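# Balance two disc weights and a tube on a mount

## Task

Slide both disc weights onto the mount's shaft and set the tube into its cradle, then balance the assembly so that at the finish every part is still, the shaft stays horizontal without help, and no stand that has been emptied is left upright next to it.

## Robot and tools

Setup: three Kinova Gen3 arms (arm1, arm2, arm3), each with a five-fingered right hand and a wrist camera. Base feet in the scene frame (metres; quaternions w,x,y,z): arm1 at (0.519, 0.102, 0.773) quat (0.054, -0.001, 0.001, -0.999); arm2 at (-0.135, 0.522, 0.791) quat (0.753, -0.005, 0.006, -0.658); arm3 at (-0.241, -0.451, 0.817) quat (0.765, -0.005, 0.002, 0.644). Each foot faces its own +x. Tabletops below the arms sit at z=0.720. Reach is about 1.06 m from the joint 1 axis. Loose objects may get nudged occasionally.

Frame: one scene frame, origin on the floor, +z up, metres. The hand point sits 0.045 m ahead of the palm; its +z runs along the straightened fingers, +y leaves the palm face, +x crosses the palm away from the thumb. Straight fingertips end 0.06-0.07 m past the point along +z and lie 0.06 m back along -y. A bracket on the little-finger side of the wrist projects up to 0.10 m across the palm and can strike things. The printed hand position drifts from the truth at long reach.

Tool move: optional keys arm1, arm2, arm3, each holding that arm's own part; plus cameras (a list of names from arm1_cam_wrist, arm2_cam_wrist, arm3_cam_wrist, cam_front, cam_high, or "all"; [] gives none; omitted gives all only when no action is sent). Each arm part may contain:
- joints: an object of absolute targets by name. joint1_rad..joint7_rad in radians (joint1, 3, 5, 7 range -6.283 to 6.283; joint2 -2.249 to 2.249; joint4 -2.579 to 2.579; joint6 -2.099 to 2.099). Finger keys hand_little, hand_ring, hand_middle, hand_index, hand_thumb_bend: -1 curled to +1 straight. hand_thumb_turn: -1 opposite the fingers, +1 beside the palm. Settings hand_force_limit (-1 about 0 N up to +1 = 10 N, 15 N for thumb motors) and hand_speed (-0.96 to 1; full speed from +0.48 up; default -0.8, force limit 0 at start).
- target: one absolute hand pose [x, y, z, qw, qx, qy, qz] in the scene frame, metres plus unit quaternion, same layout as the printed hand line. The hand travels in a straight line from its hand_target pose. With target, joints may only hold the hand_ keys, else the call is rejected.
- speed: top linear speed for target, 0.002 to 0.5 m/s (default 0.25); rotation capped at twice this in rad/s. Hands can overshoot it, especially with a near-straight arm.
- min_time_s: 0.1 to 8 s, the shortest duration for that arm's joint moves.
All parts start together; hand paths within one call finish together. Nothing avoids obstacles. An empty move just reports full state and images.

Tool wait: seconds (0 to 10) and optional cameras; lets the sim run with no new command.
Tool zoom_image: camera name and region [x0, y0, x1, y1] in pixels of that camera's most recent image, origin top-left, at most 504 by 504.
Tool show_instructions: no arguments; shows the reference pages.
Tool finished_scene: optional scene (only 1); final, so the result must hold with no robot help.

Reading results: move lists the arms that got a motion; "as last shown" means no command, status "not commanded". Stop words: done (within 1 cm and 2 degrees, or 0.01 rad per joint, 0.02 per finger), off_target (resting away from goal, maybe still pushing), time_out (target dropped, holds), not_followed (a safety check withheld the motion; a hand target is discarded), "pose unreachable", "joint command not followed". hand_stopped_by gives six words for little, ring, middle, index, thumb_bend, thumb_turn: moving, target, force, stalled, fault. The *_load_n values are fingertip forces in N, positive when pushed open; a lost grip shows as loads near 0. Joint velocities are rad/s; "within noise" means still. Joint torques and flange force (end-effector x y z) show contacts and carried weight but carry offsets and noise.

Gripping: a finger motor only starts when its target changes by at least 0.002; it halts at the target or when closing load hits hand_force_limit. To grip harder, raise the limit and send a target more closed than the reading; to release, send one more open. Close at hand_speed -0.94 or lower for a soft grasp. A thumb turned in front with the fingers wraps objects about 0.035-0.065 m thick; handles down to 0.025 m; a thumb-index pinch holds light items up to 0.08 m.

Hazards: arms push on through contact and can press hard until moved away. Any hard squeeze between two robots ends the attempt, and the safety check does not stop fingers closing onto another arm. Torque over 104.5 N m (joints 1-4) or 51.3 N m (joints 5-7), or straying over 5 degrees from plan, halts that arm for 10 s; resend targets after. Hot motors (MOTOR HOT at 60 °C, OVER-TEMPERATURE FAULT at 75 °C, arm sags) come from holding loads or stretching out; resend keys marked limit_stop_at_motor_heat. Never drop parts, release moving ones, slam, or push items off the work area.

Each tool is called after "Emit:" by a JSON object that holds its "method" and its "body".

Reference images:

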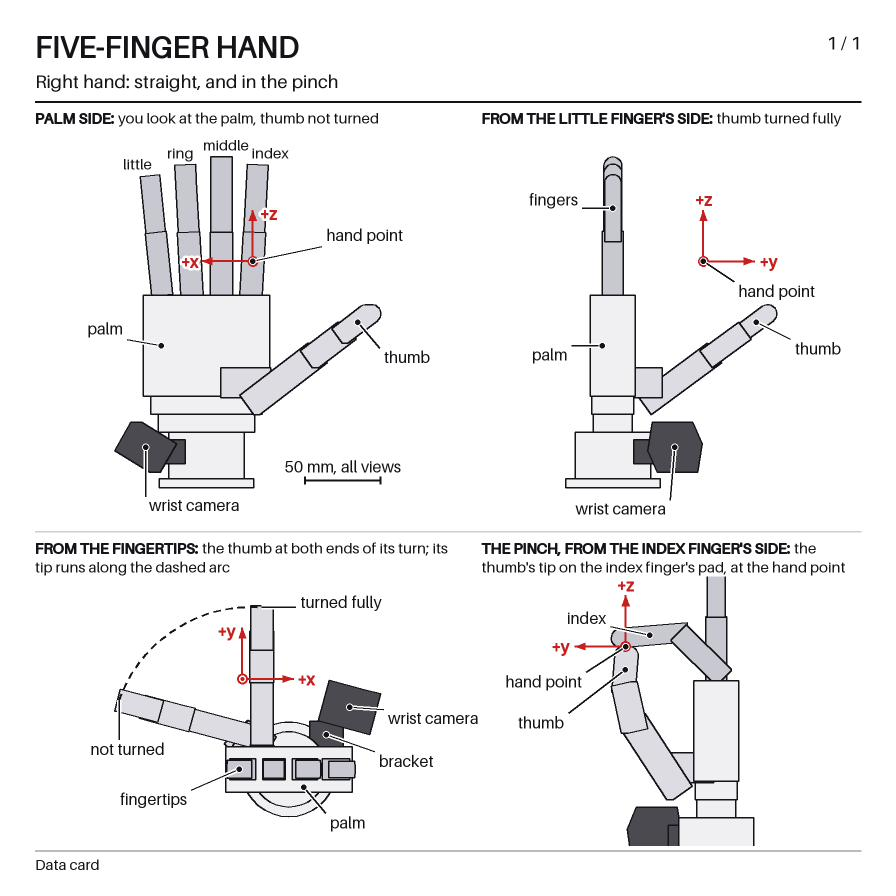

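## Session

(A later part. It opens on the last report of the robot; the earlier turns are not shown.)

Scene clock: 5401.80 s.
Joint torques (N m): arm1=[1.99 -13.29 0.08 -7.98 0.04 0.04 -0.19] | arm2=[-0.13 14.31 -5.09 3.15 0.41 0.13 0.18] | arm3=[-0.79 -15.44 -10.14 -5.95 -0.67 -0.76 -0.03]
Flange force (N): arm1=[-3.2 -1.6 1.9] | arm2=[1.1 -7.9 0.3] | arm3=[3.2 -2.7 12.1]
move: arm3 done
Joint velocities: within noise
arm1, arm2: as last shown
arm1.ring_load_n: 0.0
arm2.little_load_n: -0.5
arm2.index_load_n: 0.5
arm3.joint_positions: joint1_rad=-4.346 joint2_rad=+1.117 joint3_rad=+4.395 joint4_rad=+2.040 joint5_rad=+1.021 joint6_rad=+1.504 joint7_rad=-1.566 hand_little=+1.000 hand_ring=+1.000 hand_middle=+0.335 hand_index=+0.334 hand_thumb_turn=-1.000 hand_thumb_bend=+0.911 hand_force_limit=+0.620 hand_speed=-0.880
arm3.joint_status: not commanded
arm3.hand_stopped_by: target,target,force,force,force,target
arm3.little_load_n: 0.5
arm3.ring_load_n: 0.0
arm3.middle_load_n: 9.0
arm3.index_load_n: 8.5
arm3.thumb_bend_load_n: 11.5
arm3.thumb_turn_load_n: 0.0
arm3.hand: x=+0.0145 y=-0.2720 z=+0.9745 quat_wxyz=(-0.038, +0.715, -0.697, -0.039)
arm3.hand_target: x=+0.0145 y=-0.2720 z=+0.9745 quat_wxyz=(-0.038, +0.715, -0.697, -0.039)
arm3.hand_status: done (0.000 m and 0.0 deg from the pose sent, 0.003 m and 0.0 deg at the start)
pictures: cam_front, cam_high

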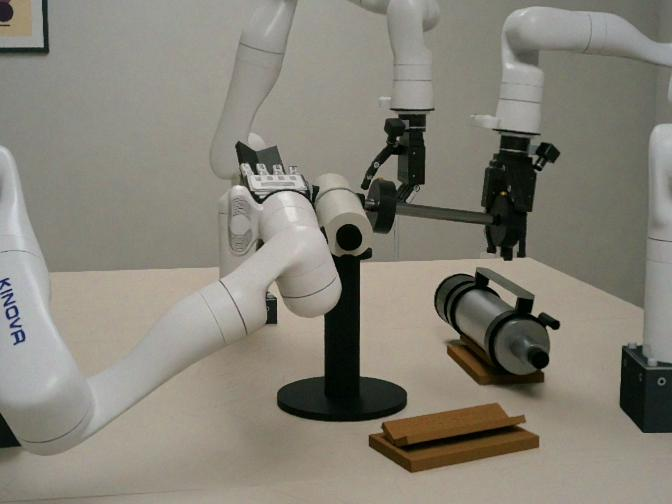

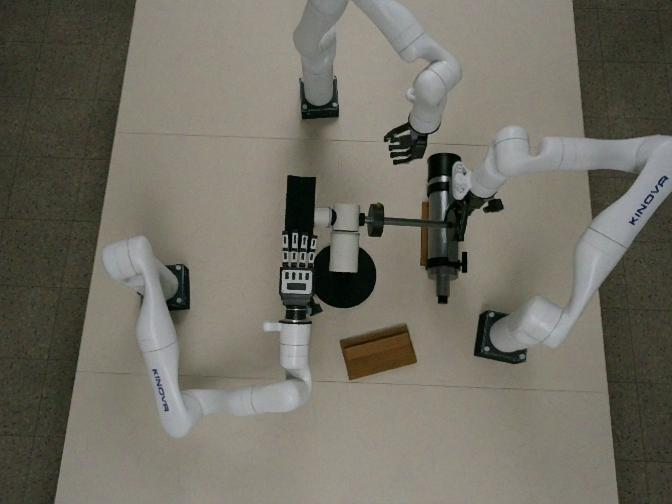

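Emit:
{"method": "move", "body": {"arm3": {"target":[0.0143,-0.263,0.9756,-0.0381,0.7146,-0.6974,-0.0391],"speed":0.03}, "cameras": ["cam_high","cam_front"]}}

Emit:
{"method": "zoom_image", "body": {"camera": "cam_front", "region": [450, 180, 520, 250]}}

Emit:
{"method": "zoom_image", "body": {"camera": "cam_high", "region": [420, 195, 480, 255]}}

Scene clock: 5411.23 s.
Joint torques (N m): arm1=[2.04 -13.3 0.11 -7.98 0.03 0.02 -0.21] | arm2=[-0.1 14.26 -5.16 3.16 0.37 0.1 0.2] | arm3=[-0.78 -15.48 -10.21 -6.1 -0.64 -0.77 -0.07]
Flange force (N): arm1=[-3.2 -1.7 1.9] | arm2=[1.2 -7.9 0.3] | arm3=[3.3 -2.5 12.3]
move: arm3 done
Joint velocities: within noise
arm1, arm2: as last shown
arm2.little_load_n: 0.0
arm2.index_load_n: 0.0
arm3.joint_positions: joint1_rad=-4.372 joint2_rad=+1.111 joint3_rad=+4.402 joint4_rad=+2.030 joint5_rad=+1.022 joint6_rad=+1.500 joint7_rad=-1.580 hand_little=+1.000 hand_ring=+1.000 hand_middle=+0.335 hand_index=+0.334 hand_thumb_turn=-1.000 hand_thumb_bend=+0.911 hand_force_limit=+0.620 hand_speed=-0.880
arm3.joint_status: not commanded
arm3.hand_stopped_by: target,target,force,force,force,target
arm3.little_load_n: 0.0
arm3.ring_load_n: 0.0
arm3.middle_load_n: 9.5
arm3.index_load_n: 8.5
arm3.thumb_bend_load_n: 12.0
arm3.thumb_turn_load_n: 0.0
arm3.hand: x=+0.0143 y=-0.2630 z=+0.9756 quat_wxyz=(-0.038, +0.715, -0.697, -0.039)
arm3.hand_target: x=+0.0143 y=-0.2630 z=+0.9756 quat_wxyz=(-0.038, +0.715, -0.697, -0.039)
arm3.hand_status: done (0.000 m and 0.0 deg from the pose sent, 0.009 m and 0.0 deg at the start)
pictures: cam_front, cam_high

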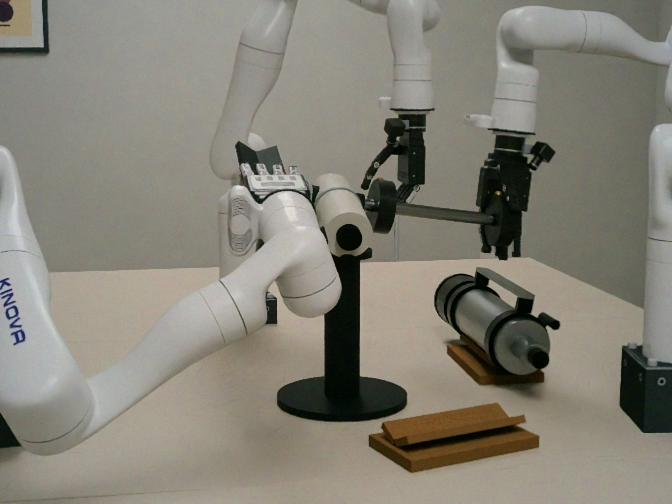

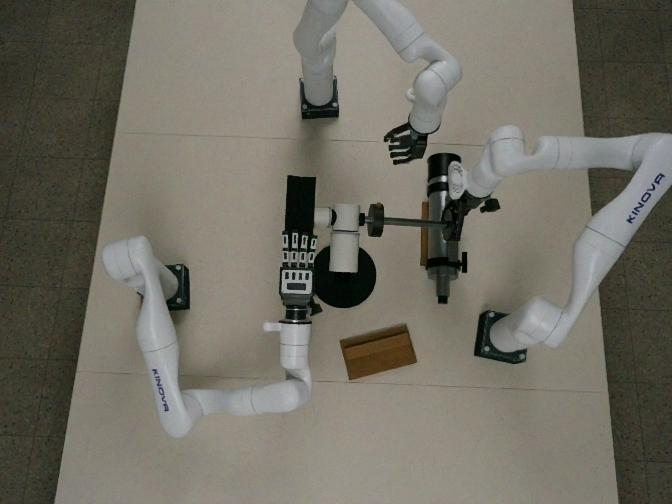

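Scaled by 7.200 from the camera's image (finer frame: 960x720).

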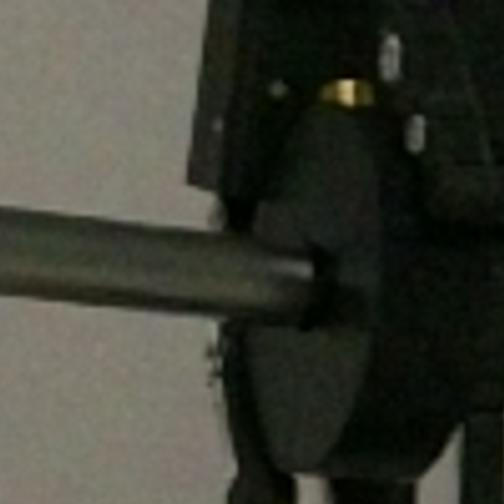

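Scaled by 8.400 from the camera's image (finer frame: 960x720).

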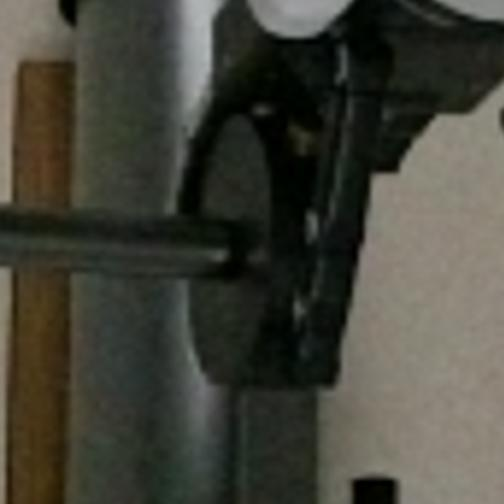

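Emit:
{"method": "move", "body": {"arm3": {"target":[0.0141,-0.254,0.9768,-0.0381,0.7146,-0.6974,-0.0391],"speed":0.03}, "cameras": ["cam_high","cam_front"]}}

Emit:
{"method": "zoom_image", "body": {"camera": "cam_front", "region": [450, 180, 520, 250]}}

Emit:
{"method": "zoom_image", "body": {"camera": "cam_high", "region": [420, 195, 480, 255]}}

Scene clock: 5419.63 s.
Joint torques (N m): arm1=[2 -13.31 0.02 -8.02 0.04 0.03 -0.17] | arm2=[-0.04 14.22 -5.02 3.27 0.42 0.28 0.26] | arm3=[-1.96 -14.85 -10.18 -4.77 -1.75 -1.2 0.03]
Flange force (N): arm1=[-3.2 -1.6 2.0] | arm2=[1.6 -8.3 0.6] | arm3=[4.6 -6.5 10.0]
move: arm3 done
Joint velocities: within noise
arm1, arm2: as last shown
arm2.index_load_n: 0.5
arm2.thumb_turn_load_n: 0.5
arm3.joint_positions: joint1_rad=-4.398 joint2_rad=+1.104 joint3_rad=+4.410 joint4_rad=+2.019 joint5_rad=+1.022 joint6_rad=+1.497 joint7_rad=-1.593 hand_little=+1.000 hand_ring=+1.000 hand_middle=+0.335 hand_index=+0.334 hand_thumb_turn=-1.000 hand_thumb_bend=+0.911 hand_force_limit=+0.620 hand_speed=-0.880
arm3.joint_status: not commanded
arm3.hand_stopped_by: target,target,force,force,force,target
arm3.little_load_n: 0.0
arm3.ring_load_n: 0.0
arm3.middle_load_n: 9.5
arm3.index_load_n: 8.0
arm3.thumb_bend_load_n: 12.0
arm3.thumb_turn_load_n: 0.0
arm3.hand: x=+0.0141 y=-0.2540 z=+0.9768 quat_wxyz=(-0.038, +0.715, -0.697, -0.039)
arm3.hand_target: x=+0.0141 y=-0.2540 z=+0.9768 quat_wxyz=(-0.038, +0.715, -0.697, -0.039)
arm3.hand_status: done (0.000 m and 0.0 deg from the pose sent, 0.009 m and 0.0 deg at the start)
pictures: cam_front, cam_high

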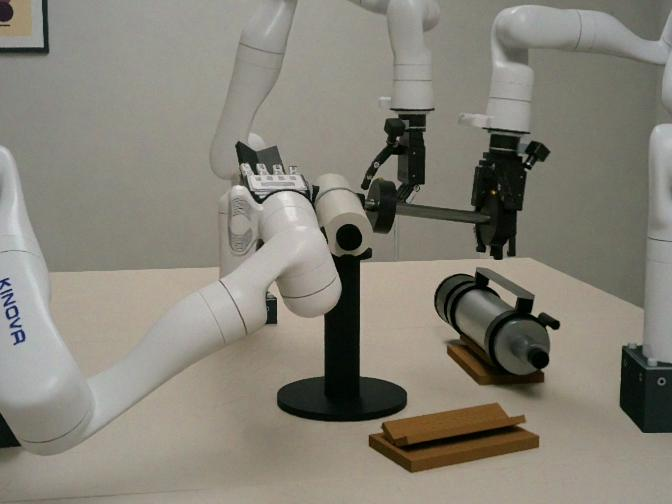

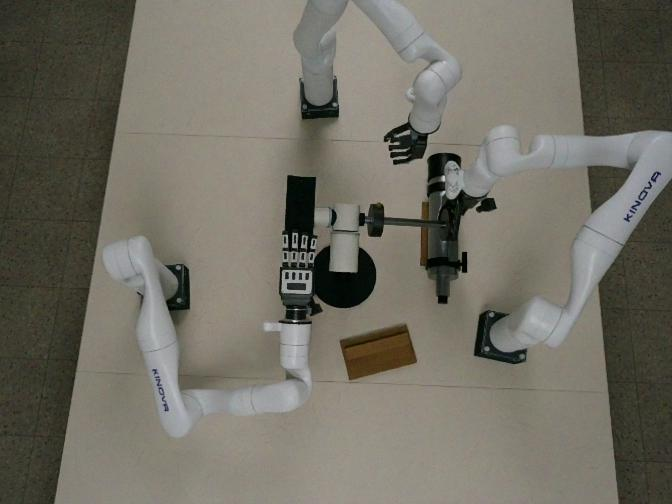

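Scaled by 7.200 from the camera's image (finer frame: 960x720).

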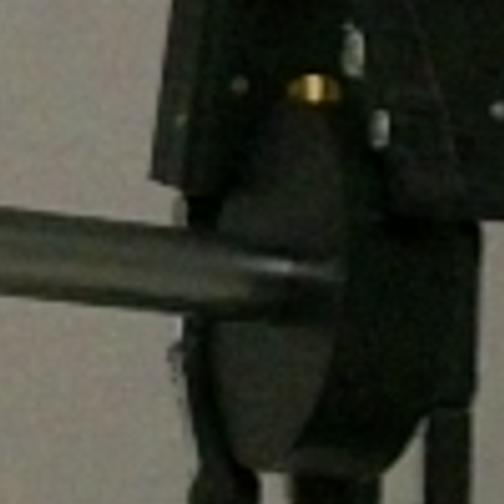

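Scaled by 8.400 from the camera's image (finer frame: 960x720).

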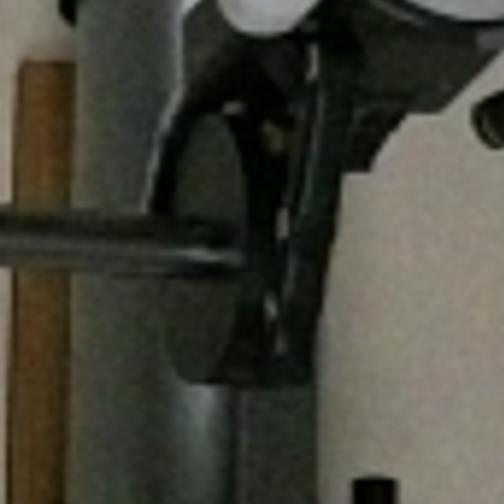

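Emit:
{"method": "move", "body": {"arm3": {"target":[0.0150,-0.252,0.9775,-0.0381,0.7146,-0.6974,-0.0391],"speed":0.02}, "cameras": ["cam_front"]}}

Emit:
{"method": "zoom_image", "body": {"camera": "cam_front", "region": [450, 180, 520, 250]}}

Scene clock: 5424.43 s.
Joint torques (N m): arm1=[2.04 -13.3 0.06 -8.01 0.03 0 -0.24] | arm2=[-0.19 14.37 -5.45 3.29 0.04 0.03 0.12] | arm3=[-0.33 -16.34 -10.74 -7.96 0.6 -1.2 -0.18]
Flange force (N): arm1=[-3.1 -1.6 1.9] | arm2=[1.3 -6.8 -0.1] | arm3=[4.7 1.9 13.8]
move: arm3 done
Joint velocities: within noise
arm1, arm2: as last shown
arm2.index_load_n: 0.0
arm2.thumb_turn_load_n: 0.0
arm3.joint_positions: joint1_rad=-4.404 joint2_rad=+1.103 joint3_rad=+4.412 joint4_rad=+2.013 joint5_rad=+1.022 joint6_rad=+1.497 joint7_rad=-1.593 hand_little=+1.000 hand_ring=+1.000 hand_middle=+0.335 hand_index=+0.334 hand_thumb_turn=-1.000 hand_thumb_bend=+0.911 hand_force_limit=+0.620 hand_speed=-0.880
arm3.joint_status: not commanded
arm3.hand_stopped_by: target,target,force,force,force,target
arm3.little_load_n: 0.5
arm3.ring_load_n: -0.5
arm3.middle_load_n: 9.5
arm3.index_load_n: 8.0
arm3.thumb_bend_load_n: 12.0
arm3.thumb_turn_load_n: 0.0
arm3.hand: x=+0.0150 y=-0.2520 z=+0.9775 quat_wxyz=(-0.038, +0.715, -0.697, -0.039)
arm3.hand_target: x=+0.0150 y=-0.2520 z=+0.9775 quat_wxyz=(-0.038, +0.715, -0.697, -0.039)
arm3.hand_status: done (0.000 m and 0.0 deg from the pose sent, 0.002 m and 0.0 deg at the start)

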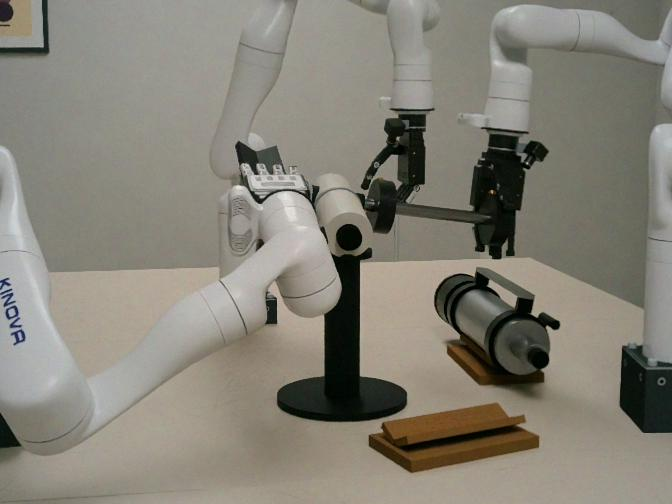

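Scaled by 7.200 from the camera's image (finer frame: 960x720).

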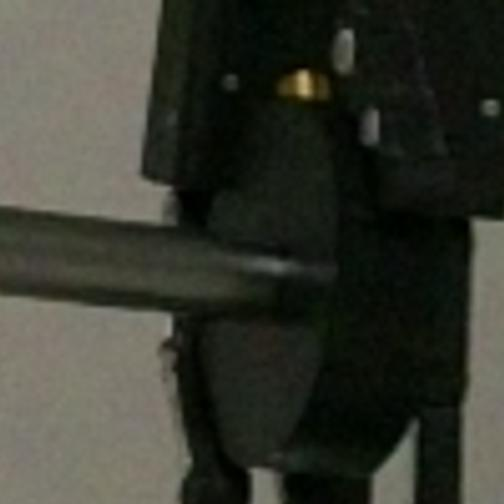

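Emit:
{"method": "move", "body": {"arm3": {"target":[0.0146,-0.246,0.9779,-0.0381,0.7146,-0.6974,-0.0391],"speed":0.03}, "cameras": []}}

Emit:
{"method": "move", "body": {"arm3": {"target":[0.0145,-0.238,0.9786,-0.0381,0.7146,-0.6974,-0.0391],"speed":0.03}, "cameras": ["cam_front"]}}

Emit:
{"method": "zoom_image", "body": {"camera": "cam_front", "region": [440, 180, 520, 250]}}

Scene clock: 5430.20 s.
Joint torques (N m): arm1=[2.03 -13.32 0.13 -8.03 0.03 0.01 -0.19] | arm2=[-0.23 14.2 -4.73 3.57 0.59 0.6 0.25] | arm3=[-1.13 -15.38 -10.02 -5.81 -0.62 -0.91 -0.01]
Flange force (N): arm1=[-3.3 -1.7 2.0] | arm2=[2.1 -9.0 0.5] | arm3=[3.9 -2.7 10.4]
move: arm3 done
Joint velocities: within noise
arm1.joint_positions: joint1_rad=-0.700 joint2_rad=+0.300 joint3_rad=+0.000 joint4_rad=+1.700 joint5_rad=+0.000 joint6_rad=+1.140 joint7_rad=-5.500 hand_little=+0.000 hand_ring=+0.000 hand_middle=+0.000 hand_index=+0.000 hand_thumb_turn=-1.000 hand_thumb_bend=+0.500 hand_force_limit=-0.100 hand_speed=-0.850
arm1.joint_status: not commanded
arm1.hand_stopped_by: target,target,target,target,target,target
arm1.little_load_n: 0.0
arm1.ring_load_n: 0.0
arm1.middle_load_n: 0.0
arm1.index_load_n: 0.0
arm1.thumb_bend_load_n: 0.0
arm1.thumb_turn_load_n: 0.0
arm1.hand: x=+0.2473 y=-0.1171 z=+1.0069 quat_wxyz=(-0.002, -0.010, +1.000, +0.000)
arm1.hand_target: x=+0.2473 y=-0.1171 z=+1.0069 quat_wxyz=(-0.002, -0.010, +1.000, +0.000)
arm1.hand_status: not commanded
arm2.joint_positions: joint1_rad=-1.735 joint2_rad=-2.074 joint3_rad=+1.157 joint4_rad=+1.663 joint5_rad=+0.333 joint6_rad=+1.312 joint7_rad=+1.211 hand_little=+1.000 hand_ring=+1.000 hand_middle=+1.000 hand_index=+1.000 hand_thumb_turn=-1.000 hand_thumb_bend=+1.000 hand_force_limit=+0.300 hand_speed=-0.300
arm2.joint_status: not commanded
arm2.hand_stopped_by: target,target,target,target,target,target
arm2.little_load_n: 0.0
arm2.ring_load_n: 0.0
arm2.middle_load_n: 0.0
arm2.index_load_n: 0.5
arm2.thumb_bend_load_n: 0.0
arm2.thumb_turn_load_n: 0.0
arm2.hand: x=-0.0970 y=+0.1460 z=+1.0105 quat_wxyz=(-0.558, +0.435, -0.435, +0.557)
arm2.hand_target: x=-0.0970 y=+0.1460 z=+1.0105 quat_wxyz=(-0.558, +0.435, -0.435, +0.557)
arm2.hand_status: not commanded
arm3.joint_positions: joint1_rad=-4.422 joint2_rad=+1.100 joint3_rad=+4.418 joint4_rad=+2.007 joint5_rad=+1.023 joint6_rad=+1.495 joint7_rad=-1.603 hand_little=+1.000 hand_ring=+1.000 hand_middle=+0.335 hand_index=+0.334 hand_thumb_turn=-1.000 hand_thumb_bend=+0.911 hand_force_limit=+0.620 hand_speed=-0.880
arm3.joint_status: not commanded
arm3.hand_stopped_by: target,target,force,force,force,target
arm3.little_load_n: 0.0
arm3.ring_load_n: 0.0
arm3.middle_load_n: 9.5
arm3.index_load_n: 8.0
arm3.thumb_bend_load_n: 12.0
arm3.thumb_turn_load_n: 0.0
arm3.hand: x=+0.0146 y=-0.2460 z=+0.9779 quat_wxyz=(-0.038, +0.715, -0.697, -0.039)
arm3.hand_target: x=+0.0146 y=-0.2460 z=+0.9779 quat_wxyz=(-0.038, +0.715, -0.697, -0.039)
arm3.hand_status: done (0.000 m and 0.0 deg from the pose sent, 0.006 m and 0.0 deg at the start)

Scene clock: 5431.17 s.
Joint torques (N m): arm1=[2.03 -13.27 0.07 -8.01 0.02 0.02 -0.2] | arm2=[-0.63 14.08 -3.87 4.25 1.25 1.25 0.28] | arm3=[-1.25 -15.26 -9.89 -5.72 -0.44 -1.1 -0.09]
Flange force (N): arm1=[-3.3 -1.6 1.9] | arm2=[3.3 -11.3 0.1] | arm3=[4.3 -2.8 8.9]
move: arm3 done
Joint velocities: within noise
arm1, arm2: as last shown
arm1.middle_load_n: 0.5
arm3.joint_positions: joint1_rad=-4.445 joint2_rad=+1.095 joint3_rad=+4.426 joint4_rad=+1.996 joint5_rad=+1.024 joint6_rad=+1.492 joint7_rad=-1.613 hand_little=+1.000 hand_ring=+1.000 hand_middle=+0.335 hand_index=+0.334 hand_thumb_turn=-1.000 hand_thumb_bend=+0.911 hand_force_limit=+0.620 hand_speed=-0.880
arm3.joint_status: not commanded
arm3.hand_stopped_by: target,target,force,force,force,target
arm3.little_load_n: 0.0
arm3.ring_load_n: 0.0
arm3.middle_load_n: 9.5
arm3.index_load_n: 7.5
arm3.thumb_bend_load_n: 12.0
arm3.thumb_turn_load_n: 0.0
arm3.hand: x=+0.0145 y=-0.2380 z=+0.9786 quat_wxyz=(-0.038, +0.715, -0.697, -0.039)
arm3.hand_target: x=+0.0145 y=-0.2380 z=+0.9786 quat_wxyz=(-0.038, +0.715, -0.697, -0.039)
arm3.hand_status: done (0.000 m and 0.0 deg from the pose sent, 0.008 m and 0.0 deg at the start)

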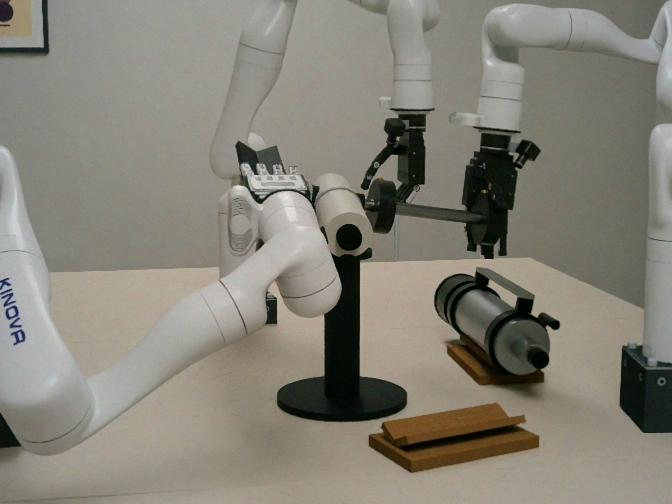

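Scaled by 6.300 from the camera's image (finer frame: 960x720).

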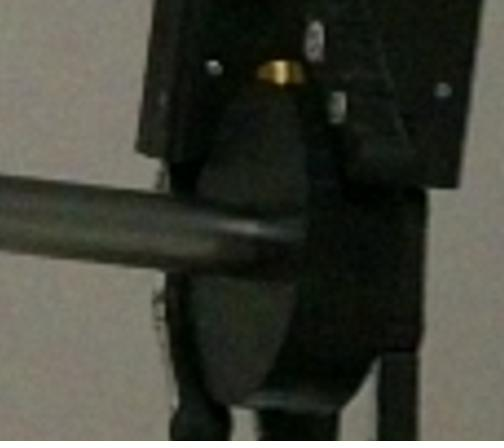

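Emit:
{"method": "move", "body": {"arm3": {"target":[0.0143,-0.230,0.9806,-0.0381,0.7146,-0.6974,-0.0391],"speed":0.03}, "cameras": []}}

Emit:
{"method": "move", "body": {"arm3": {"target":[0.0140,-0.218,0.9818,-0.0381,0.7146,-0.6974,-0.0391],"speed":0.03}, "cameras": []}}

Scene clock: 5437.23 s.
Joint torques (N m): arm1=[1.99 -13.29 0.08 -8.04 0.02 0.04 -0.2] | arm2=[-0.07 14.33 -5.42 3.17 0.08 0.02 0.24] | arm3=[-0.75 -16.1 -10.57 -6.49 -0.45 -0.84 -0.08]
Flange force (N): arm1=[-3.3 -1.5 2.0] | arm2=[1.1 -7.1 0.3] | arm3=[3.5 -1.9 12.9]
move: arm3 done
Joint velocities: within noise
arm1, arm2: as last shown
arm1.ring_load_n: 0.5
arm1.middle_load_n: 0.0
arm2.index_load_n: 0.0
arm3.joint_positions: joint1_rad=-4.468 joint2_rad=+1.090 joint3_rad=+4.431 joint4_rad=+1.983 joint5_rad=+1.023 joint6_rad=+1.491 joint7_rad=-1.623 hand_little=+1.000 hand_ring=+1.000 hand_middle=+0.335 hand_index=+0.334 hand_thumb_turn=-1.000 hand_thumb_bend=+0.911 hand_force_limit=+0.620 hand_speed=-0.880
arm3.joint_status: not commanded
arm3.hand_stopped_by: target,target,force,force,force,target
arm3.little_load_n: 0.0
arm3.ring_load_n: 0.0
arm3.middle_load_n: 9.5
arm3.index_load_n: 8.5
arm3.thumb_bend_load_n: 12.0
arm3.thumb_turn_load_n: 0.0
arm3.hand: x=+0.0143 y=-0.2300 z=+0.9806 quat_wxyz=(-0.038, +0.715, -0.697, -0.039)
arm3.hand_target: x=+0.0143 y=-0.2300 z=+0.9806 quat_wxyz=(-0.038, +0.715, -0.697, -0.039)
arm3.hand_status: done (0.000 m and 0.0 deg from the pose sent, 0.008 m and 0.0 deg at the start)

Scene clock: 5438.20 s.
Joint torques (N m): arm1=[2.05 -13.33 0.09 -8.03 0.02 0.02 -0.19] | arm2=[-0.32 14.21 -4.66 3.61 0.57 0.57 0.23] | arm3=[-1.05 -15.8 -10.36 -5.9 -0.52 -0.88 -0.1]
Flange force (N): arm1=[-3.3 -1.7 2.0] | arm2=[2.0 -9.0 0.3] | arm3=[3.5 -2.9 10.8]
move: arm3 done
Joint velocities: within noise
arm1, arm2: as last shown
arm1.little_load_n: 0.5
arm1.ring_load_n: 0.0
arm1.thumb_bend_load_n: -0.5
arm3.joint_positions: joint1_rad=-4.503 joint2_rad=+1.083 joint3_rad=+4.443 joint4_rad=+1.966 joint5_rad=+1.025 joint6_rad=+1.488 joint7_rad=-1.638 hand_little=+1.000 hand_ring=+1.000 hand_middle=+0.335 hand_index=+0.334 hand_thumb_turn=-1.000 hand_thumb_bend=+0.911 hand_force_limit=+0.620 hand_speed=-0.880
arm3.joint_status: not commanded
arm3.hand_stopped_by: target,target,force,force,force,target
arm3.little_load_n: 0.0
arm3.ring_load_n: 0.0
arm3.middle_load_n: 9.5
arm3.index_load_n: 8.0
arm3.thumb_bend_load_n: 11.5
arm3.thumb_turn_load_n: 0.0
arm3.hand: x=+0.0140 y=-0.2180 z=+0.9818 quat_wxyz=(-0.038, +0.715, -0.697, -0.039)
arm3.hand_target: x=+0.0140 y=-0.2180 z=+0.9818 quat_wxyz=(-0.038, +0.715, -0.697, -0.039)
arm3.hand_status: done (0.000 m and 0.0 deg from the pose sent, 0.012 m and 0.0 deg at the start)

Emit:
{"method": "move", "body": {"arm3": {"target":[0.0137,-0.195,0.9848,-0.0381,0.7146,-0.6974,-0.0391],"speed":0.04}, "cameras": []}}

Emit:
{"method": "move", "body": {"arm3": {"target":[0.0135,-0.170,0.9876,-0.0381,0.7146,-0.6974,-0.0391],"speed":0.04}, "cameras": []}}

Emit:
{"method": "move", "body": {"arm3": {"target":[0.0134,-0.150,0.9898,-0.0381,0.7146,-0.6974,-0.0391],"speed":0.04}, "cameras": ["cam_front","cam_high","arm3_cam_wrist"]}}

Emit:
{"method": "zoom_image", "body": {"camera": "cam_front", "region": [360, 140, 520, 260]}}

Scene clock: 5453.57 s.
Joint torques (N m): arm1=[2.02 -13.32 0.12 -7.96 0.03 -0.02 -0.21] | arm2=[-0.54 14.05 -4.29 4.03 0.96 0.97 0.29] | arm3=[-1.03 -16.07 -10.17 -6.23 -0.01 -1.09 -0.14]
Flange force (N): arm1=[-3.0 -1.8 1.7] | arm2=[2.9 -10.4 0.1] | arm3=[4.3 -1.6 9.2]
move: arm3 done
Joint velocities: within noise
arm1, arm2: as last shown
arm1.little_load_n: 0.0
arm1.thumb_bend_load_n: 0.0
arm2.index_load_n: 0.5
arm3.joint_positions: joint1_rad=-4.569 joint2_rad=+1.073 joint3_rad=+4.465 joint4_rad=+1.928 joint5_rad=+1.028 joint6_rad=+1.486 joint7_rad=-1.661 hand_little=+1.000 hand_ring=+1.000 hand_middle=+0.335 hand_index=+0.334 hand_thumb_turn=-1.000 hand_thumb_bend=+0.911 hand_force_limit=+0.620 hand_speed=-0.880
arm3.joint_status: not commanded
arm3.hand_stopped_by: target,target,force,force,force,target
arm3.little_load_n: 0.0
arm3.ring_load_n: 0.0
arm3.middle_load_n: 9.5
arm3.index_load_n: 8.0
arm3.thumb_bend_load_n: 11.5
arm3.thumb_turn_load_n: 0.0
arm3.hand: x=+0.0137 y=-0.1950 z=+0.9848 quat_wxyz=(-0.038, +0.715, -0.697, -0.039)
arm3.hand_target: x=+0.0137 y=-0.1950 z=+0.9848 quat_wxyz=(-0.038, +0.715, -0.697, -0.039)
arm3.hand_status: done (0.000 m and 0.0 deg from the pose sent, 0.023 m and 0.0 deg at the start)

Scene clock: 5454.70 s.
Joint torques (N m): arm1=[2.01 -13.34 0.05 -8.01 0.01 0.03 -0.18] | arm2=[-1.19 13.81 -2.09 4.95 2.78 2.31 0.45] | arm3=[-0.89 -16.05 -9.49 -6.74 1.11 -1.46 -0.22]
Flange force (N): arm1=[-3.2 -1.7 2.0] | arm2=[4.5 -16.3 0.1] | arm3=[5.7 1.2 5.4]
move: arm3 done
Joint velocities: within noise
arm1, arm2: as last shown
arm3.joint_positions: joint1_rad=-4.641 joint2_rad=+1.064 joint3_rad=+4.490 joint4_rad=+1.883 joint5_rad=+1.032 joint6_rad=+1.486 joint7_rad=-1.683 hand_little=+1.000 hand_ring=+1.000 hand_middle=+0.335 hand_index=+0.334 hand_thumb_turn=-1.000 hand_thumb_bend=+0.911 hand_force_limit=+0.620 hand_speed=-0.880
arm3.joint_status: not commanded
arm3.hand_stopped_by: target,target,force,force,force,target
arm3.little_load_n: 0.0
arm3.ring_load_n: 0.0
arm3.middle_load_n: 9.0
arm3.index_load_n: 7.5
arm3.thumb_bend_load_n: 12.0
arm3.thumb_turn_load_n: 0.0
arm3.hand: x=+0.0135 y=-0.1700 z=+0.9876 quat_wxyz=(-0.038, +0.715, -0.697, -0.039)
arm3.hand_target: x=+0.0135 y=-0.1700 z=+0.9876 quat_wxyz=(-0.038, +0.715, -0.697, -0.039)
arm3.hand_status: done (0.000 m and 0.0 deg from the pose sent, 0.025 m and 0.0 deg at the start)

Scene clock: 5455.70 s.
Joint torques (N m): arm1=[2.02 -13.37 0.04 -8 0.01 0.01 -0.19] | arm2=[-1.68 13.6 -0.18 5.5 4.59 3.36 0.62] | arm3=[-1.42 -15.61 -8.83 -7.94 2.6 -2.74 -0.46]
Flange force (N): arm1=[-3.1 -1.8 1.9] | arm2=[5.5 -21.7 0.4] | arm3=[10.5 4.7 -0.3]
move: arm3 done
Joint velocities: within noise
arm1, arm2: as last shown
arm2.index_load_n: 1.0
arm3.joint_positions: joint1_rad=-4.698 joint2_rad=+1.059 joint3_rad=+4.511 joint4_rad=+1.844 joint5_rad=+1.037 joint6_rad=+1.488 joint7_rad=-1.696 hand_little=+1.000 hand_ring=+1.000 hand_middle=+0.335 hand_index=+0.334 hand_thumb_turn=-1.000 hand_thumb_bend=+0.911 hand_force_limit=+0.620 hand_speed=-0.880
arm3.joint_status: not commanded
arm3.hand_stopped_by: target,target,force,force,force,target
arm3.little_load_n: 0.0
arm3.ring_load_n: -0.5
arm3.middle_load_n: 9.0
arm3.index_load_n: 6.5
arm3.thumb_bend_load_n: 12.5
arm3.thumb_turn_load_n: -1.0
arm3.hand: x=+0.0134 y=-0.1500 z=+0.9898 quat_wxyz=(-0.038, +0.715, -0.697, -0.039)
arm3.hand_target: x=+0.0134 y=-0.1500 z=+0.9898 quat_wxyz=(-0.038, +0.715, -0.697, -0.039)
arm3.hand_status: done (0.000 m and 0.0 deg from the pose sent, 0.020 m and 0.0 deg at the start)
pictures: arm3_cam_wrist, cam_front, cam_high

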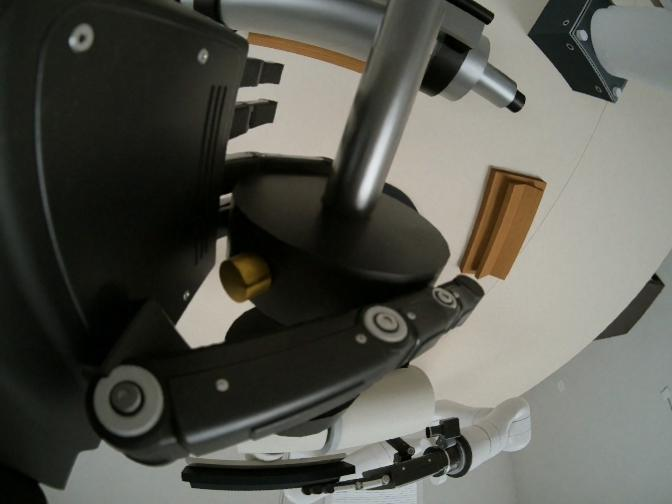

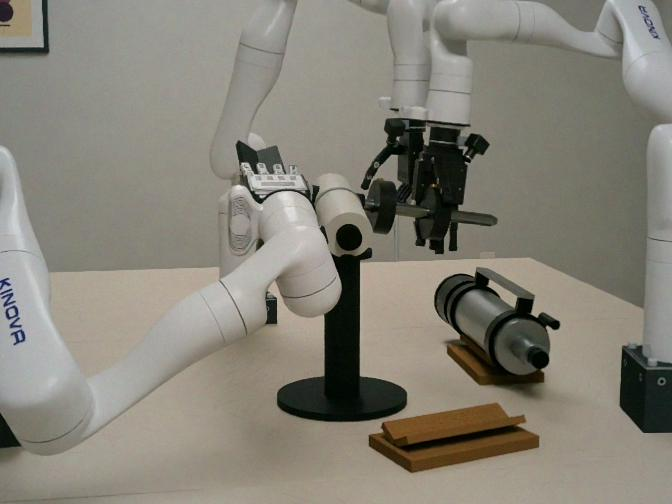

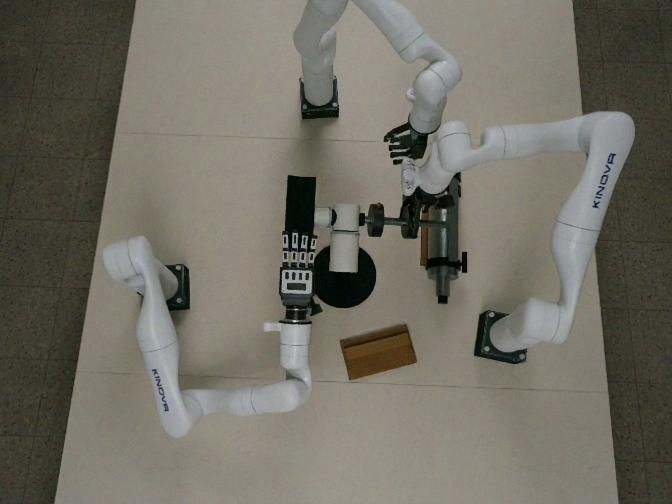

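Scaled by 3.150 from the camera's image (finer frame: 960x720).

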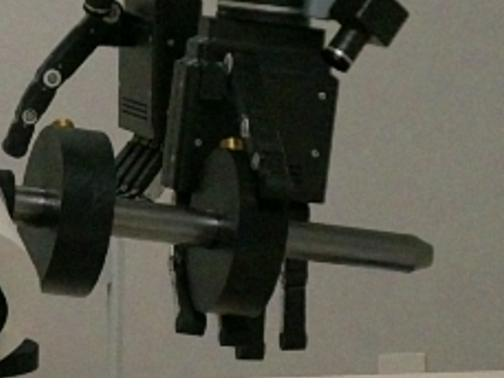

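Emit:
{"method": "move", "body": {"arm3": {"target":[0.0134,-0.150,0.9925,-0.0381,0.7146,-0.6974,-0.0391],"speed":0.02}, "cameras": []}}

Scene clock: 5461.37 s.
Joint torques (N m): arm1=[2.02 -13.31 0.07 -7.99 0.02 0.02 -0.22] | arm2=[-0.3 14.27 -4.99 3.1 0.53 0.08 0.23] | arm3=[-0.86 -17.52 -10.98 -6.13 -0.55 -0.86 -0.05]
Flange force (N): arm1=[-3.1 -1.7 1.9] | arm2=[0.6 -8.2 0.1] | arm3=[2.8 -2.7 12.2]
move: arm3 done
Joint velocities: within noise
arm1, arm2: as last shown
arm1.ring_load_n: 0.5
arm1.thumb_bend_load_n: -0.5
arm2.ring_load_n: -0.5
arm2.index_load_n: 0.5
arm3.joint_positions: joint1_rad=-4.697 joint2_rad=+1.056 joint3_rad=+4.507 joint4_rad=+1.840 joint5_rad=+1.032 joint6_rad=+1.492 joint7_rad=-1.694 hand_little=+1.000 hand_ring=+1.000 hand_middle=+0.335 hand_index=+0.334 hand_thumb_turn=-1.000 hand_thumb_bend=+0.911 hand_force_limit=+0.620 hand_speed=-0.880
arm3.joint_status: not commanded
arm3.hand_stopped_by: target,target,force,force,force,target
arm3.little_load_n: 0.0
arm3.ring_load_n: 0.0
arm3.middle_load_n: 9.0
arm3.index_load_n: 8.0
arm3.thumb_bend_load_n: 11.5
arm3.thumb_turn_load_n: 0.0
arm3.hand: x=+0.0134 y=-0.1500 z=+0.9925 quat_wxyz=(-0.038, +0.715, -0.697, -0.039)
arm3.hand_target: x=+0.0134 y=-0.1500 z=+0.9925 quat_wxyz=(-0.038, +0.715, -0.697, -0.039)
arm3.hand_status: done (0.000 m and 0.0 deg from the pose sent, 0.003 m and 0.0 deg at the start)

Emit:
{"method": "move", "body": {"arm3": {"target":[0.0134,-0.150,0.9907,-0.0381,0.7146,-0.6974,-0.0391],"speed":0.02}, "cameras": []}}

Emit:
{"method": "move", "body": {"arm3": {"joints":{"hand_thumb_bend":1}}, "cameras": []}}

Emit:
{"method": "move", "body": {"arm3": {"joints":{"hand_index":1,"hand_middle":1}}, "cameras": ["cam_front","arm3_cam_wrist"]}}

Scene clock: 5479.97 s.
Joint torques (N m): arm1=[2.01 -13.36 0.07 -7.98 0.04 0.02 -0.21] | arm2=[-1.3 13.77 -1.68 5.11 3.14 2.54 0.47] | arm3=[-1.79 -14.32 -7.23 -1.79 -1.28 0.19 0.14]
Flange force (N): arm1=[-3.0 -1.7 1.9] | arm2=[4.9 -17.4 0.1] | arm3=[-0.1 -7.4 -1.4]
move: arm3 done
Joint velocities: within noise
arm1.joint_positions: joint1_rad=-0.700 joint2_rad=+0.300 joint3_rad=+0.000 joint4_rad=+1.700 joint5_rad=+0.000 joint6_rad=+1.140 joint7_rad=-5.500 hand_little=+0.000 hand_ring=+0.000 hand_middle=+0.000 hand_index=+0.000 hand_thumb_turn=-1.000 hand_thumb_bend=+0.500 hand_force_limit=-0.100 hand_speed=-0.850
arm1.joint_status: not commanded
arm1.hand_stopped_by: target,target,target,target,target,target
arm1.little_load_n: 0.0
arm1.ring_load_n: 0.0
arm1.middle_load_n: 0.0
arm1.index_load_n: 0.0
arm1.thumb_bend_load_n: 0.0
arm1.thumb_turn_load_n: 0.0
arm1.hand: x=+0.2473 y=-0.1171 z=+1.0069 quat_wxyz=(-0.002, -0.010, +1.000, +0.000)
arm1.hand_target: x=+0.2473 y=-0.1171 z=+1.0069 quat_wxyz=(-0.002, -0.010, +1.000, +0.000)
arm1.hand_status: not commanded
arm2.joint_positions: joint1_rad=-1.735 joint2_rad=-2.074 joint3_rad=+1.157 joint4_rad=+1.663 joint5_rad=+0.333 joint6_rad=+1.312 joint7_rad=+1.211 hand_little=+1.000 hand_ring=+1.000 hand_middle=+1.000 hand_index=+1.000 hand_thumb_turn=-1.000 hand_thumb_bend=+1.000 hand_force_limit=+0.300 hand_speed=-0.300
arm2.joint_status: not commanded
arm2.hand_stopped_by: target,target,target,target,target,target
arm2.little_load_n: 0.0
arm2.ring_load_n: 0.0
arm2.middle_load_n: 0.0
arm2.index_load_n: 0.5
arm2.thumb_bend_load_n: 0.0
arm2.thumb_turn_load_n: 0.0
arm2.hand: x=-0.0970 y=+0.1460 z=+1.0106 quat_wxyz=(-0.558, +0.435, -0.435, +0.557)
arm2.hand_target: x=-0.0970 y=+0.1460 z=+1.0105 quat_wxyz=(-0.558, +0.435, -0.435, +0.557)
arm2.hand_status: not commanded
arm3.joint_positions: joint1_rad=-4.697 joint2_rad=+1.058 joint3_rad=+4.510 joint4_rad=+1.843 joint5_rad=+1.035 joint6_rad=+1.489 joint7_rad=-1.695 hand_little=+1.000 hand_ring=+1.000 hand_middle=+0.335 hand_index=+0.334 hand_thumb_turn=-1.000 hand_thumb_bend=+0.911 hand_force_limit=+0.620 hand_speed=-0.880
arm3.joint_status: not commanded
arm3.hand_stopped_by: target,target,force,force,force,target
arm3.little_load_n: 0.0
arm3.ring_load_n: 0.0
arm3.middle_load_n: 8.0
arm3.index_load_n: 7.0
arm3.thumb_bend_load_n: 12.0
arm3.thumb_turn_load_n: 0.0
arm3.hand: x=+0.0134 y=-0.1500 z=+0.9907 quat_wxyz=(-0.038, +0.715, -0.697, -0.039)
arm3.hand_target: x=+0.0134 y=-0.1500 z=+0.9907 quat_wxyz=(-0.038, +0.715, -0.697, -0.039)
arm3.hand_status: done (0.000 m and 0.0 deg from the pose sent, 0.002 m and 0.0 deg at the start)

Scene clock: 5480.97 s.
Joint torques (N m): arm1=[1.98 -13.32 0.08 -8 0.04 0 -0.19] | arm2=[-1.23 13.74 -1.81 4.97 3.04 2.4 0.49] | arm3=[-1.98 -14.5 -7.6 -1.76 -1.62 0.23 0.19]
Flange force (N): arm1=[-3.1 -1.7 1.9] | arm2=[4.6 -17.1 0.2] | arm3=[-0.1 -8.0 0.0]
move: arm3 done
Joint velocities: within noise
arm1, arm2: as last shown
arm2.little_load_n: -0.5
arm2.hand: x=-0.0970 y=+0.1460 z=+1.0105 quat_wxyz=(-0.558, +0.435, -0.435, +0.557)
arm3.joint_positions: joint1_rad=-4.697 joint2_rad=+1.058 joint3_rad=+4.510 joint4_rad=+1.843 joint5_rad=+1.035 joint6_rad=+1.489 joint7_rad=-1.695 hand_little=+1.000 hand_ring=+1.000 hand_middle=+0.335 hand_index=+0.334 hand_thumb_turn=-1.000 hand_thumb_bend=+1.000 hand_force_limit=+0.620 hand_speed=-0.880
arm3.joint_status: all done
arm3.hand_stopped_by: target,target,force,force,target,target
arm3.little_load_n: 0.0
arm3.ring_load_n: 0.0
arm3.middle_load_n: 8.0
arm3.index_load_n: 7.0
arm3.thumb_bend_load_n: 1.0
arm3.thumb_turn_load_n: 0.0
arm3.hand: x=+0.0134 y=-0.1500 z=+0.9907 quat_wxyz=(-0.038, +0.715, -0.697, -0.039)
arm3.hand_target: x=+0.0134 y=-0.1500 z=+0.9907 quat_wxyz=(-0.038, +0.715, -0.697, -0.039)
arm3.hand_status: not commanded

Scene clock: 5483.43 s.
Joint torques (N m): arm1=[2.04 -13.3 0.06 -7.98 0.03 0.03 -0.19] | arm2=[-1.81 13.54 -0.25 5.64 4.42 3.26 0.59] | arm3=[-0.24 -14.95 -6.67 -4.11 1.01 0.01 -0.06]
Flange force (N): arm1=[-3.2 -1.7 1.9] | arm2=[5.7 -21.4 -0.3] | arm3=[1.3 -0.3 -1.7]
move: arm3 done
Joint velocities: within noise
arm1, arm2: as last shown
arm2.little_load_n: 0.0
arm2.ring_load_n: -0.5
arm3.joint_positions: joint1_rad=-4.697 joint2_rad=+1.058 joint3_rad=+4.510 joint4_rad=+1.843 joint5_rad=+1.035 joint6_rad=+1.489 joint7_rad=-1.695 hand_little=+1.000 hand_ring=+1.000 hand_middle=+1.000 hand_index=+1.000 hand_thumb_turn=-1.000 hand_thumb_bend=+1.000 hand_force_limit=+0.620 hand_speed=-0.880
arm3.joint_status: all done
arm3.hand_stopped_by: target,target,target,target,target,target
arm3.little_load_n: 0.0
arm3.ring_load_n: 0.0
arm3.middle_load_n: 0.0
arm3.index_load_n: 0.0
arm3.thumb_bend_load_n: 0.0
arm3.thumb_turn_load_n: 0.0
arm3.hand: x=+0.0134 y=-0.1500 z=+0.9907 quat_wxyz=(-0.038, +0.715, -0.697, -0.039)
arm3.hand_target: x=+0.0134 y=-0.1500 z=+0.9907 quat_wxyz=(-0.038, +0.715, -0.697, -0.039)
arm3.hand_status: not commanded
pictures: arm3_cam_wrist, cam_front

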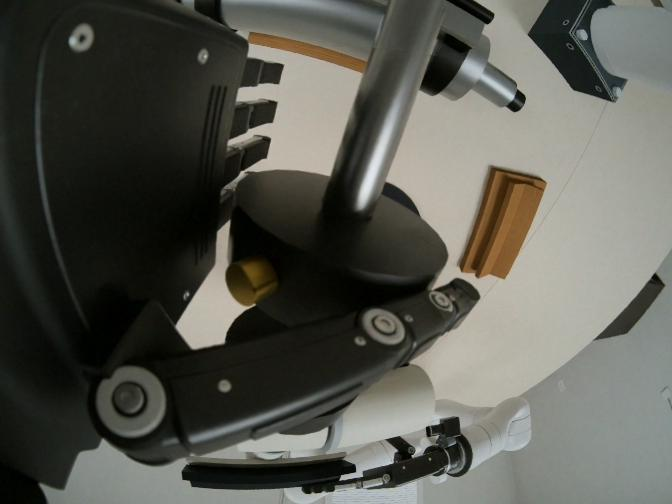

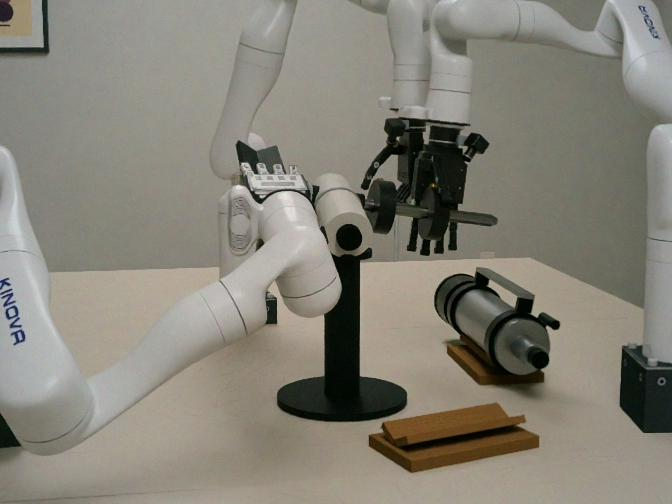

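Emit:
{"method": "move", "body": {"arm3": {"target":[0.0134,-0.150,1.0,-0.0381,0.7146,-0.6974,-0.0391],"speed":0.04}, "cameras": []}}

Emit:
{"method": "move", "body": {"arm3": {"target":[0.0134,-0.152,1.14,-0.0381,0.7146,-0.6974,-0.0391],"speed":0.12}, "cameras": ["cam_front","cam_high"]}}

Emit:
{"method": "zoom_image", "body": {"camera": "cam_front", "region": [360, 140, 520, 260]}}

Scene clock: 5490.30 s.
Joint torques (N m): arm1=[1.99 -13.34 0.12 -7.93 0.04 0.02 -0.21] | arm2=[-1.36 13.75 -1.37 4.73 3.63 2.36 0.54] | arm3=[-0.85 -15.25 -7.7 -3.97 0.06 -0.14 0.05]
Flange force (N): arm1=[-2.9 -1.8 1.8] | arm2=[3.8 -18.4 0.1] | arm3=[1.3 -2.6 1.2]
move: arm3 done
Joint velocities: within noise
arm1, arm2: as last shown
arm1.ring_load_n: 0.5
arm1.index_load_n: 0.5
arm2.ring_load_n: 0.0
arm3.joint_positions: joint1_rad=-4.695 joint2_rad=+1.045 joint3_rad=+4.497 joint4_rad=+1.827 joint5_rad=+1.019 joint6_rad=+1.504 joint7_rad=-1.687 hand_little=+1.000 hand_ring=+1.000 hand_middle=+1.000 hand_index=+1.000 hand_thumb_turn=-1.000 hand_thumb_bend=+1.000 hand_force_limit=+0.620 hand_speed=-0.880
arm3.joint_status: not commanded
arm3.hand_stopped_by: target,target,target,target,target,target
arm3.little_load_n: 0.0
arm3.ring_load_n: 0.0
arm3.middle_load_n: 0.0
arm3.index_load_n: 0.0
arm3.thumb_bend_load_n: 0.0
arm3.thumb_turn_load_n: 0.0
arm3.hand: x=+0.0134 y=-0.1500 z=+1.0000 quat_wxyz=(-0.038, +0.715, -0.697, -0.039)
arm3.hand_target: x=+0.0134 y=-0.1500 z=+1.0000 quat_wxyz=(-0.038, +0.715, -0.697, -0.039)
arm3.hand_status: done (0.000 m and 0.0 deg from the pose sent, 0.009 m and 0.0 deg at the start)

Scene clock: 5492.00 s.
Joint torques (N m): arm1=[2 -13.37 0.1 -7.99 0.05 0.03 -0.23] | arm2=[-1.32 13.75 -1.34 4.58 3.63 2.33 0.54] | arm3=[-0.78 -14.26 -6.84 -4.99 -0.02 -0.11 0.03]
Flange force (N): arm1=[-3.0 -1.7 2.0] | arm2=[3.5 -18.4 0.4] | arm3=[1.3 -2.0 0.9]
move: arm3 done
Joint velocities: within noise
arm1, arm2: as last shown
arm1.index_load_n: 0.0
arm3.joint_positions: joint1_rad=-4.688 joint2_rad=+0.866 joint3_rad=+4.354 joint4_rad=+1.526 joint5_rad=+0.838 joint6_rad=+1.753 joint7_rad=-1.554 hand_little=+1.000 hand_ring=+1.000 hand_middle=+1.000 hand_index=+1.000 hand_thumb_turn=-1.000 hand_thumb_bend=+1.000 hand_force_limit=+0.620 hand_speed=-0.880
arm3.joint_status: not commanded
arm3.hand_stopped_by: target,target,target,target,target,target
arm3.little_load_n: 0.0
arm3.ring_load_n: 0.0
arm3.middle_load_n: 0.0
arm3.index_load_n: 0.0
arm3.thumb_bend_load_n: 0.0
arm3.thumb_turn_load_n: 0.0
arm3.hand: x=+0.0134 y=-0.1520 z=+1.1400 quat_wxyz=(-0.038, +0.715, -0.697, -0.039)
arm3.hand_target: x=+0.0134 y=-0.1520 z=+1.1400 quat_wxyz=(-0.038, +0.715, -0.697, -0.039)
arm3.hand_status: done (0.000 m and 0.0 deg from the pose sent, 0.140 m and 0.0 deg at the start)

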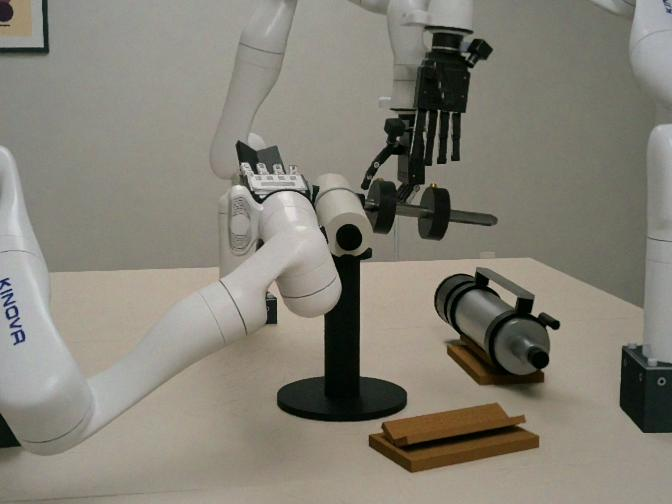

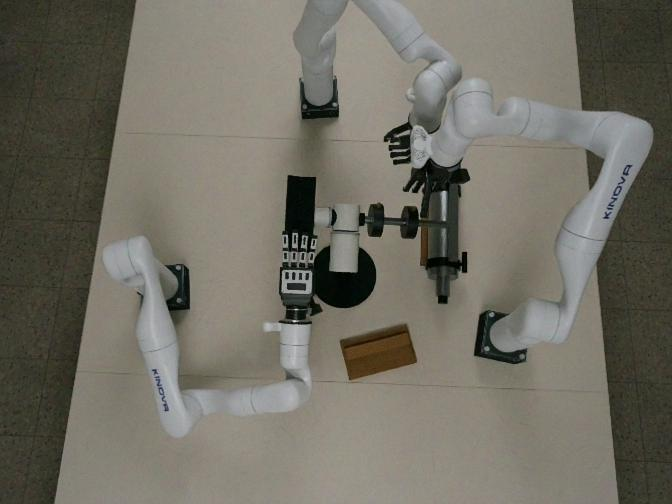

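Scaled by 3.150 from the camera's image (finer frame: 960x720).

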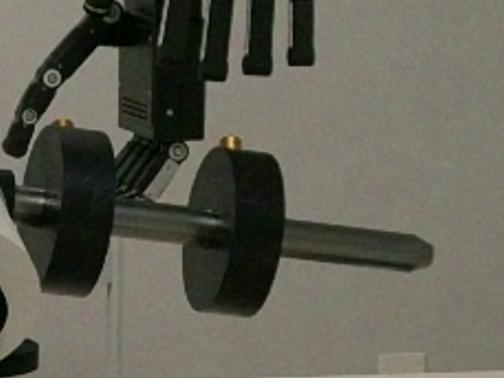

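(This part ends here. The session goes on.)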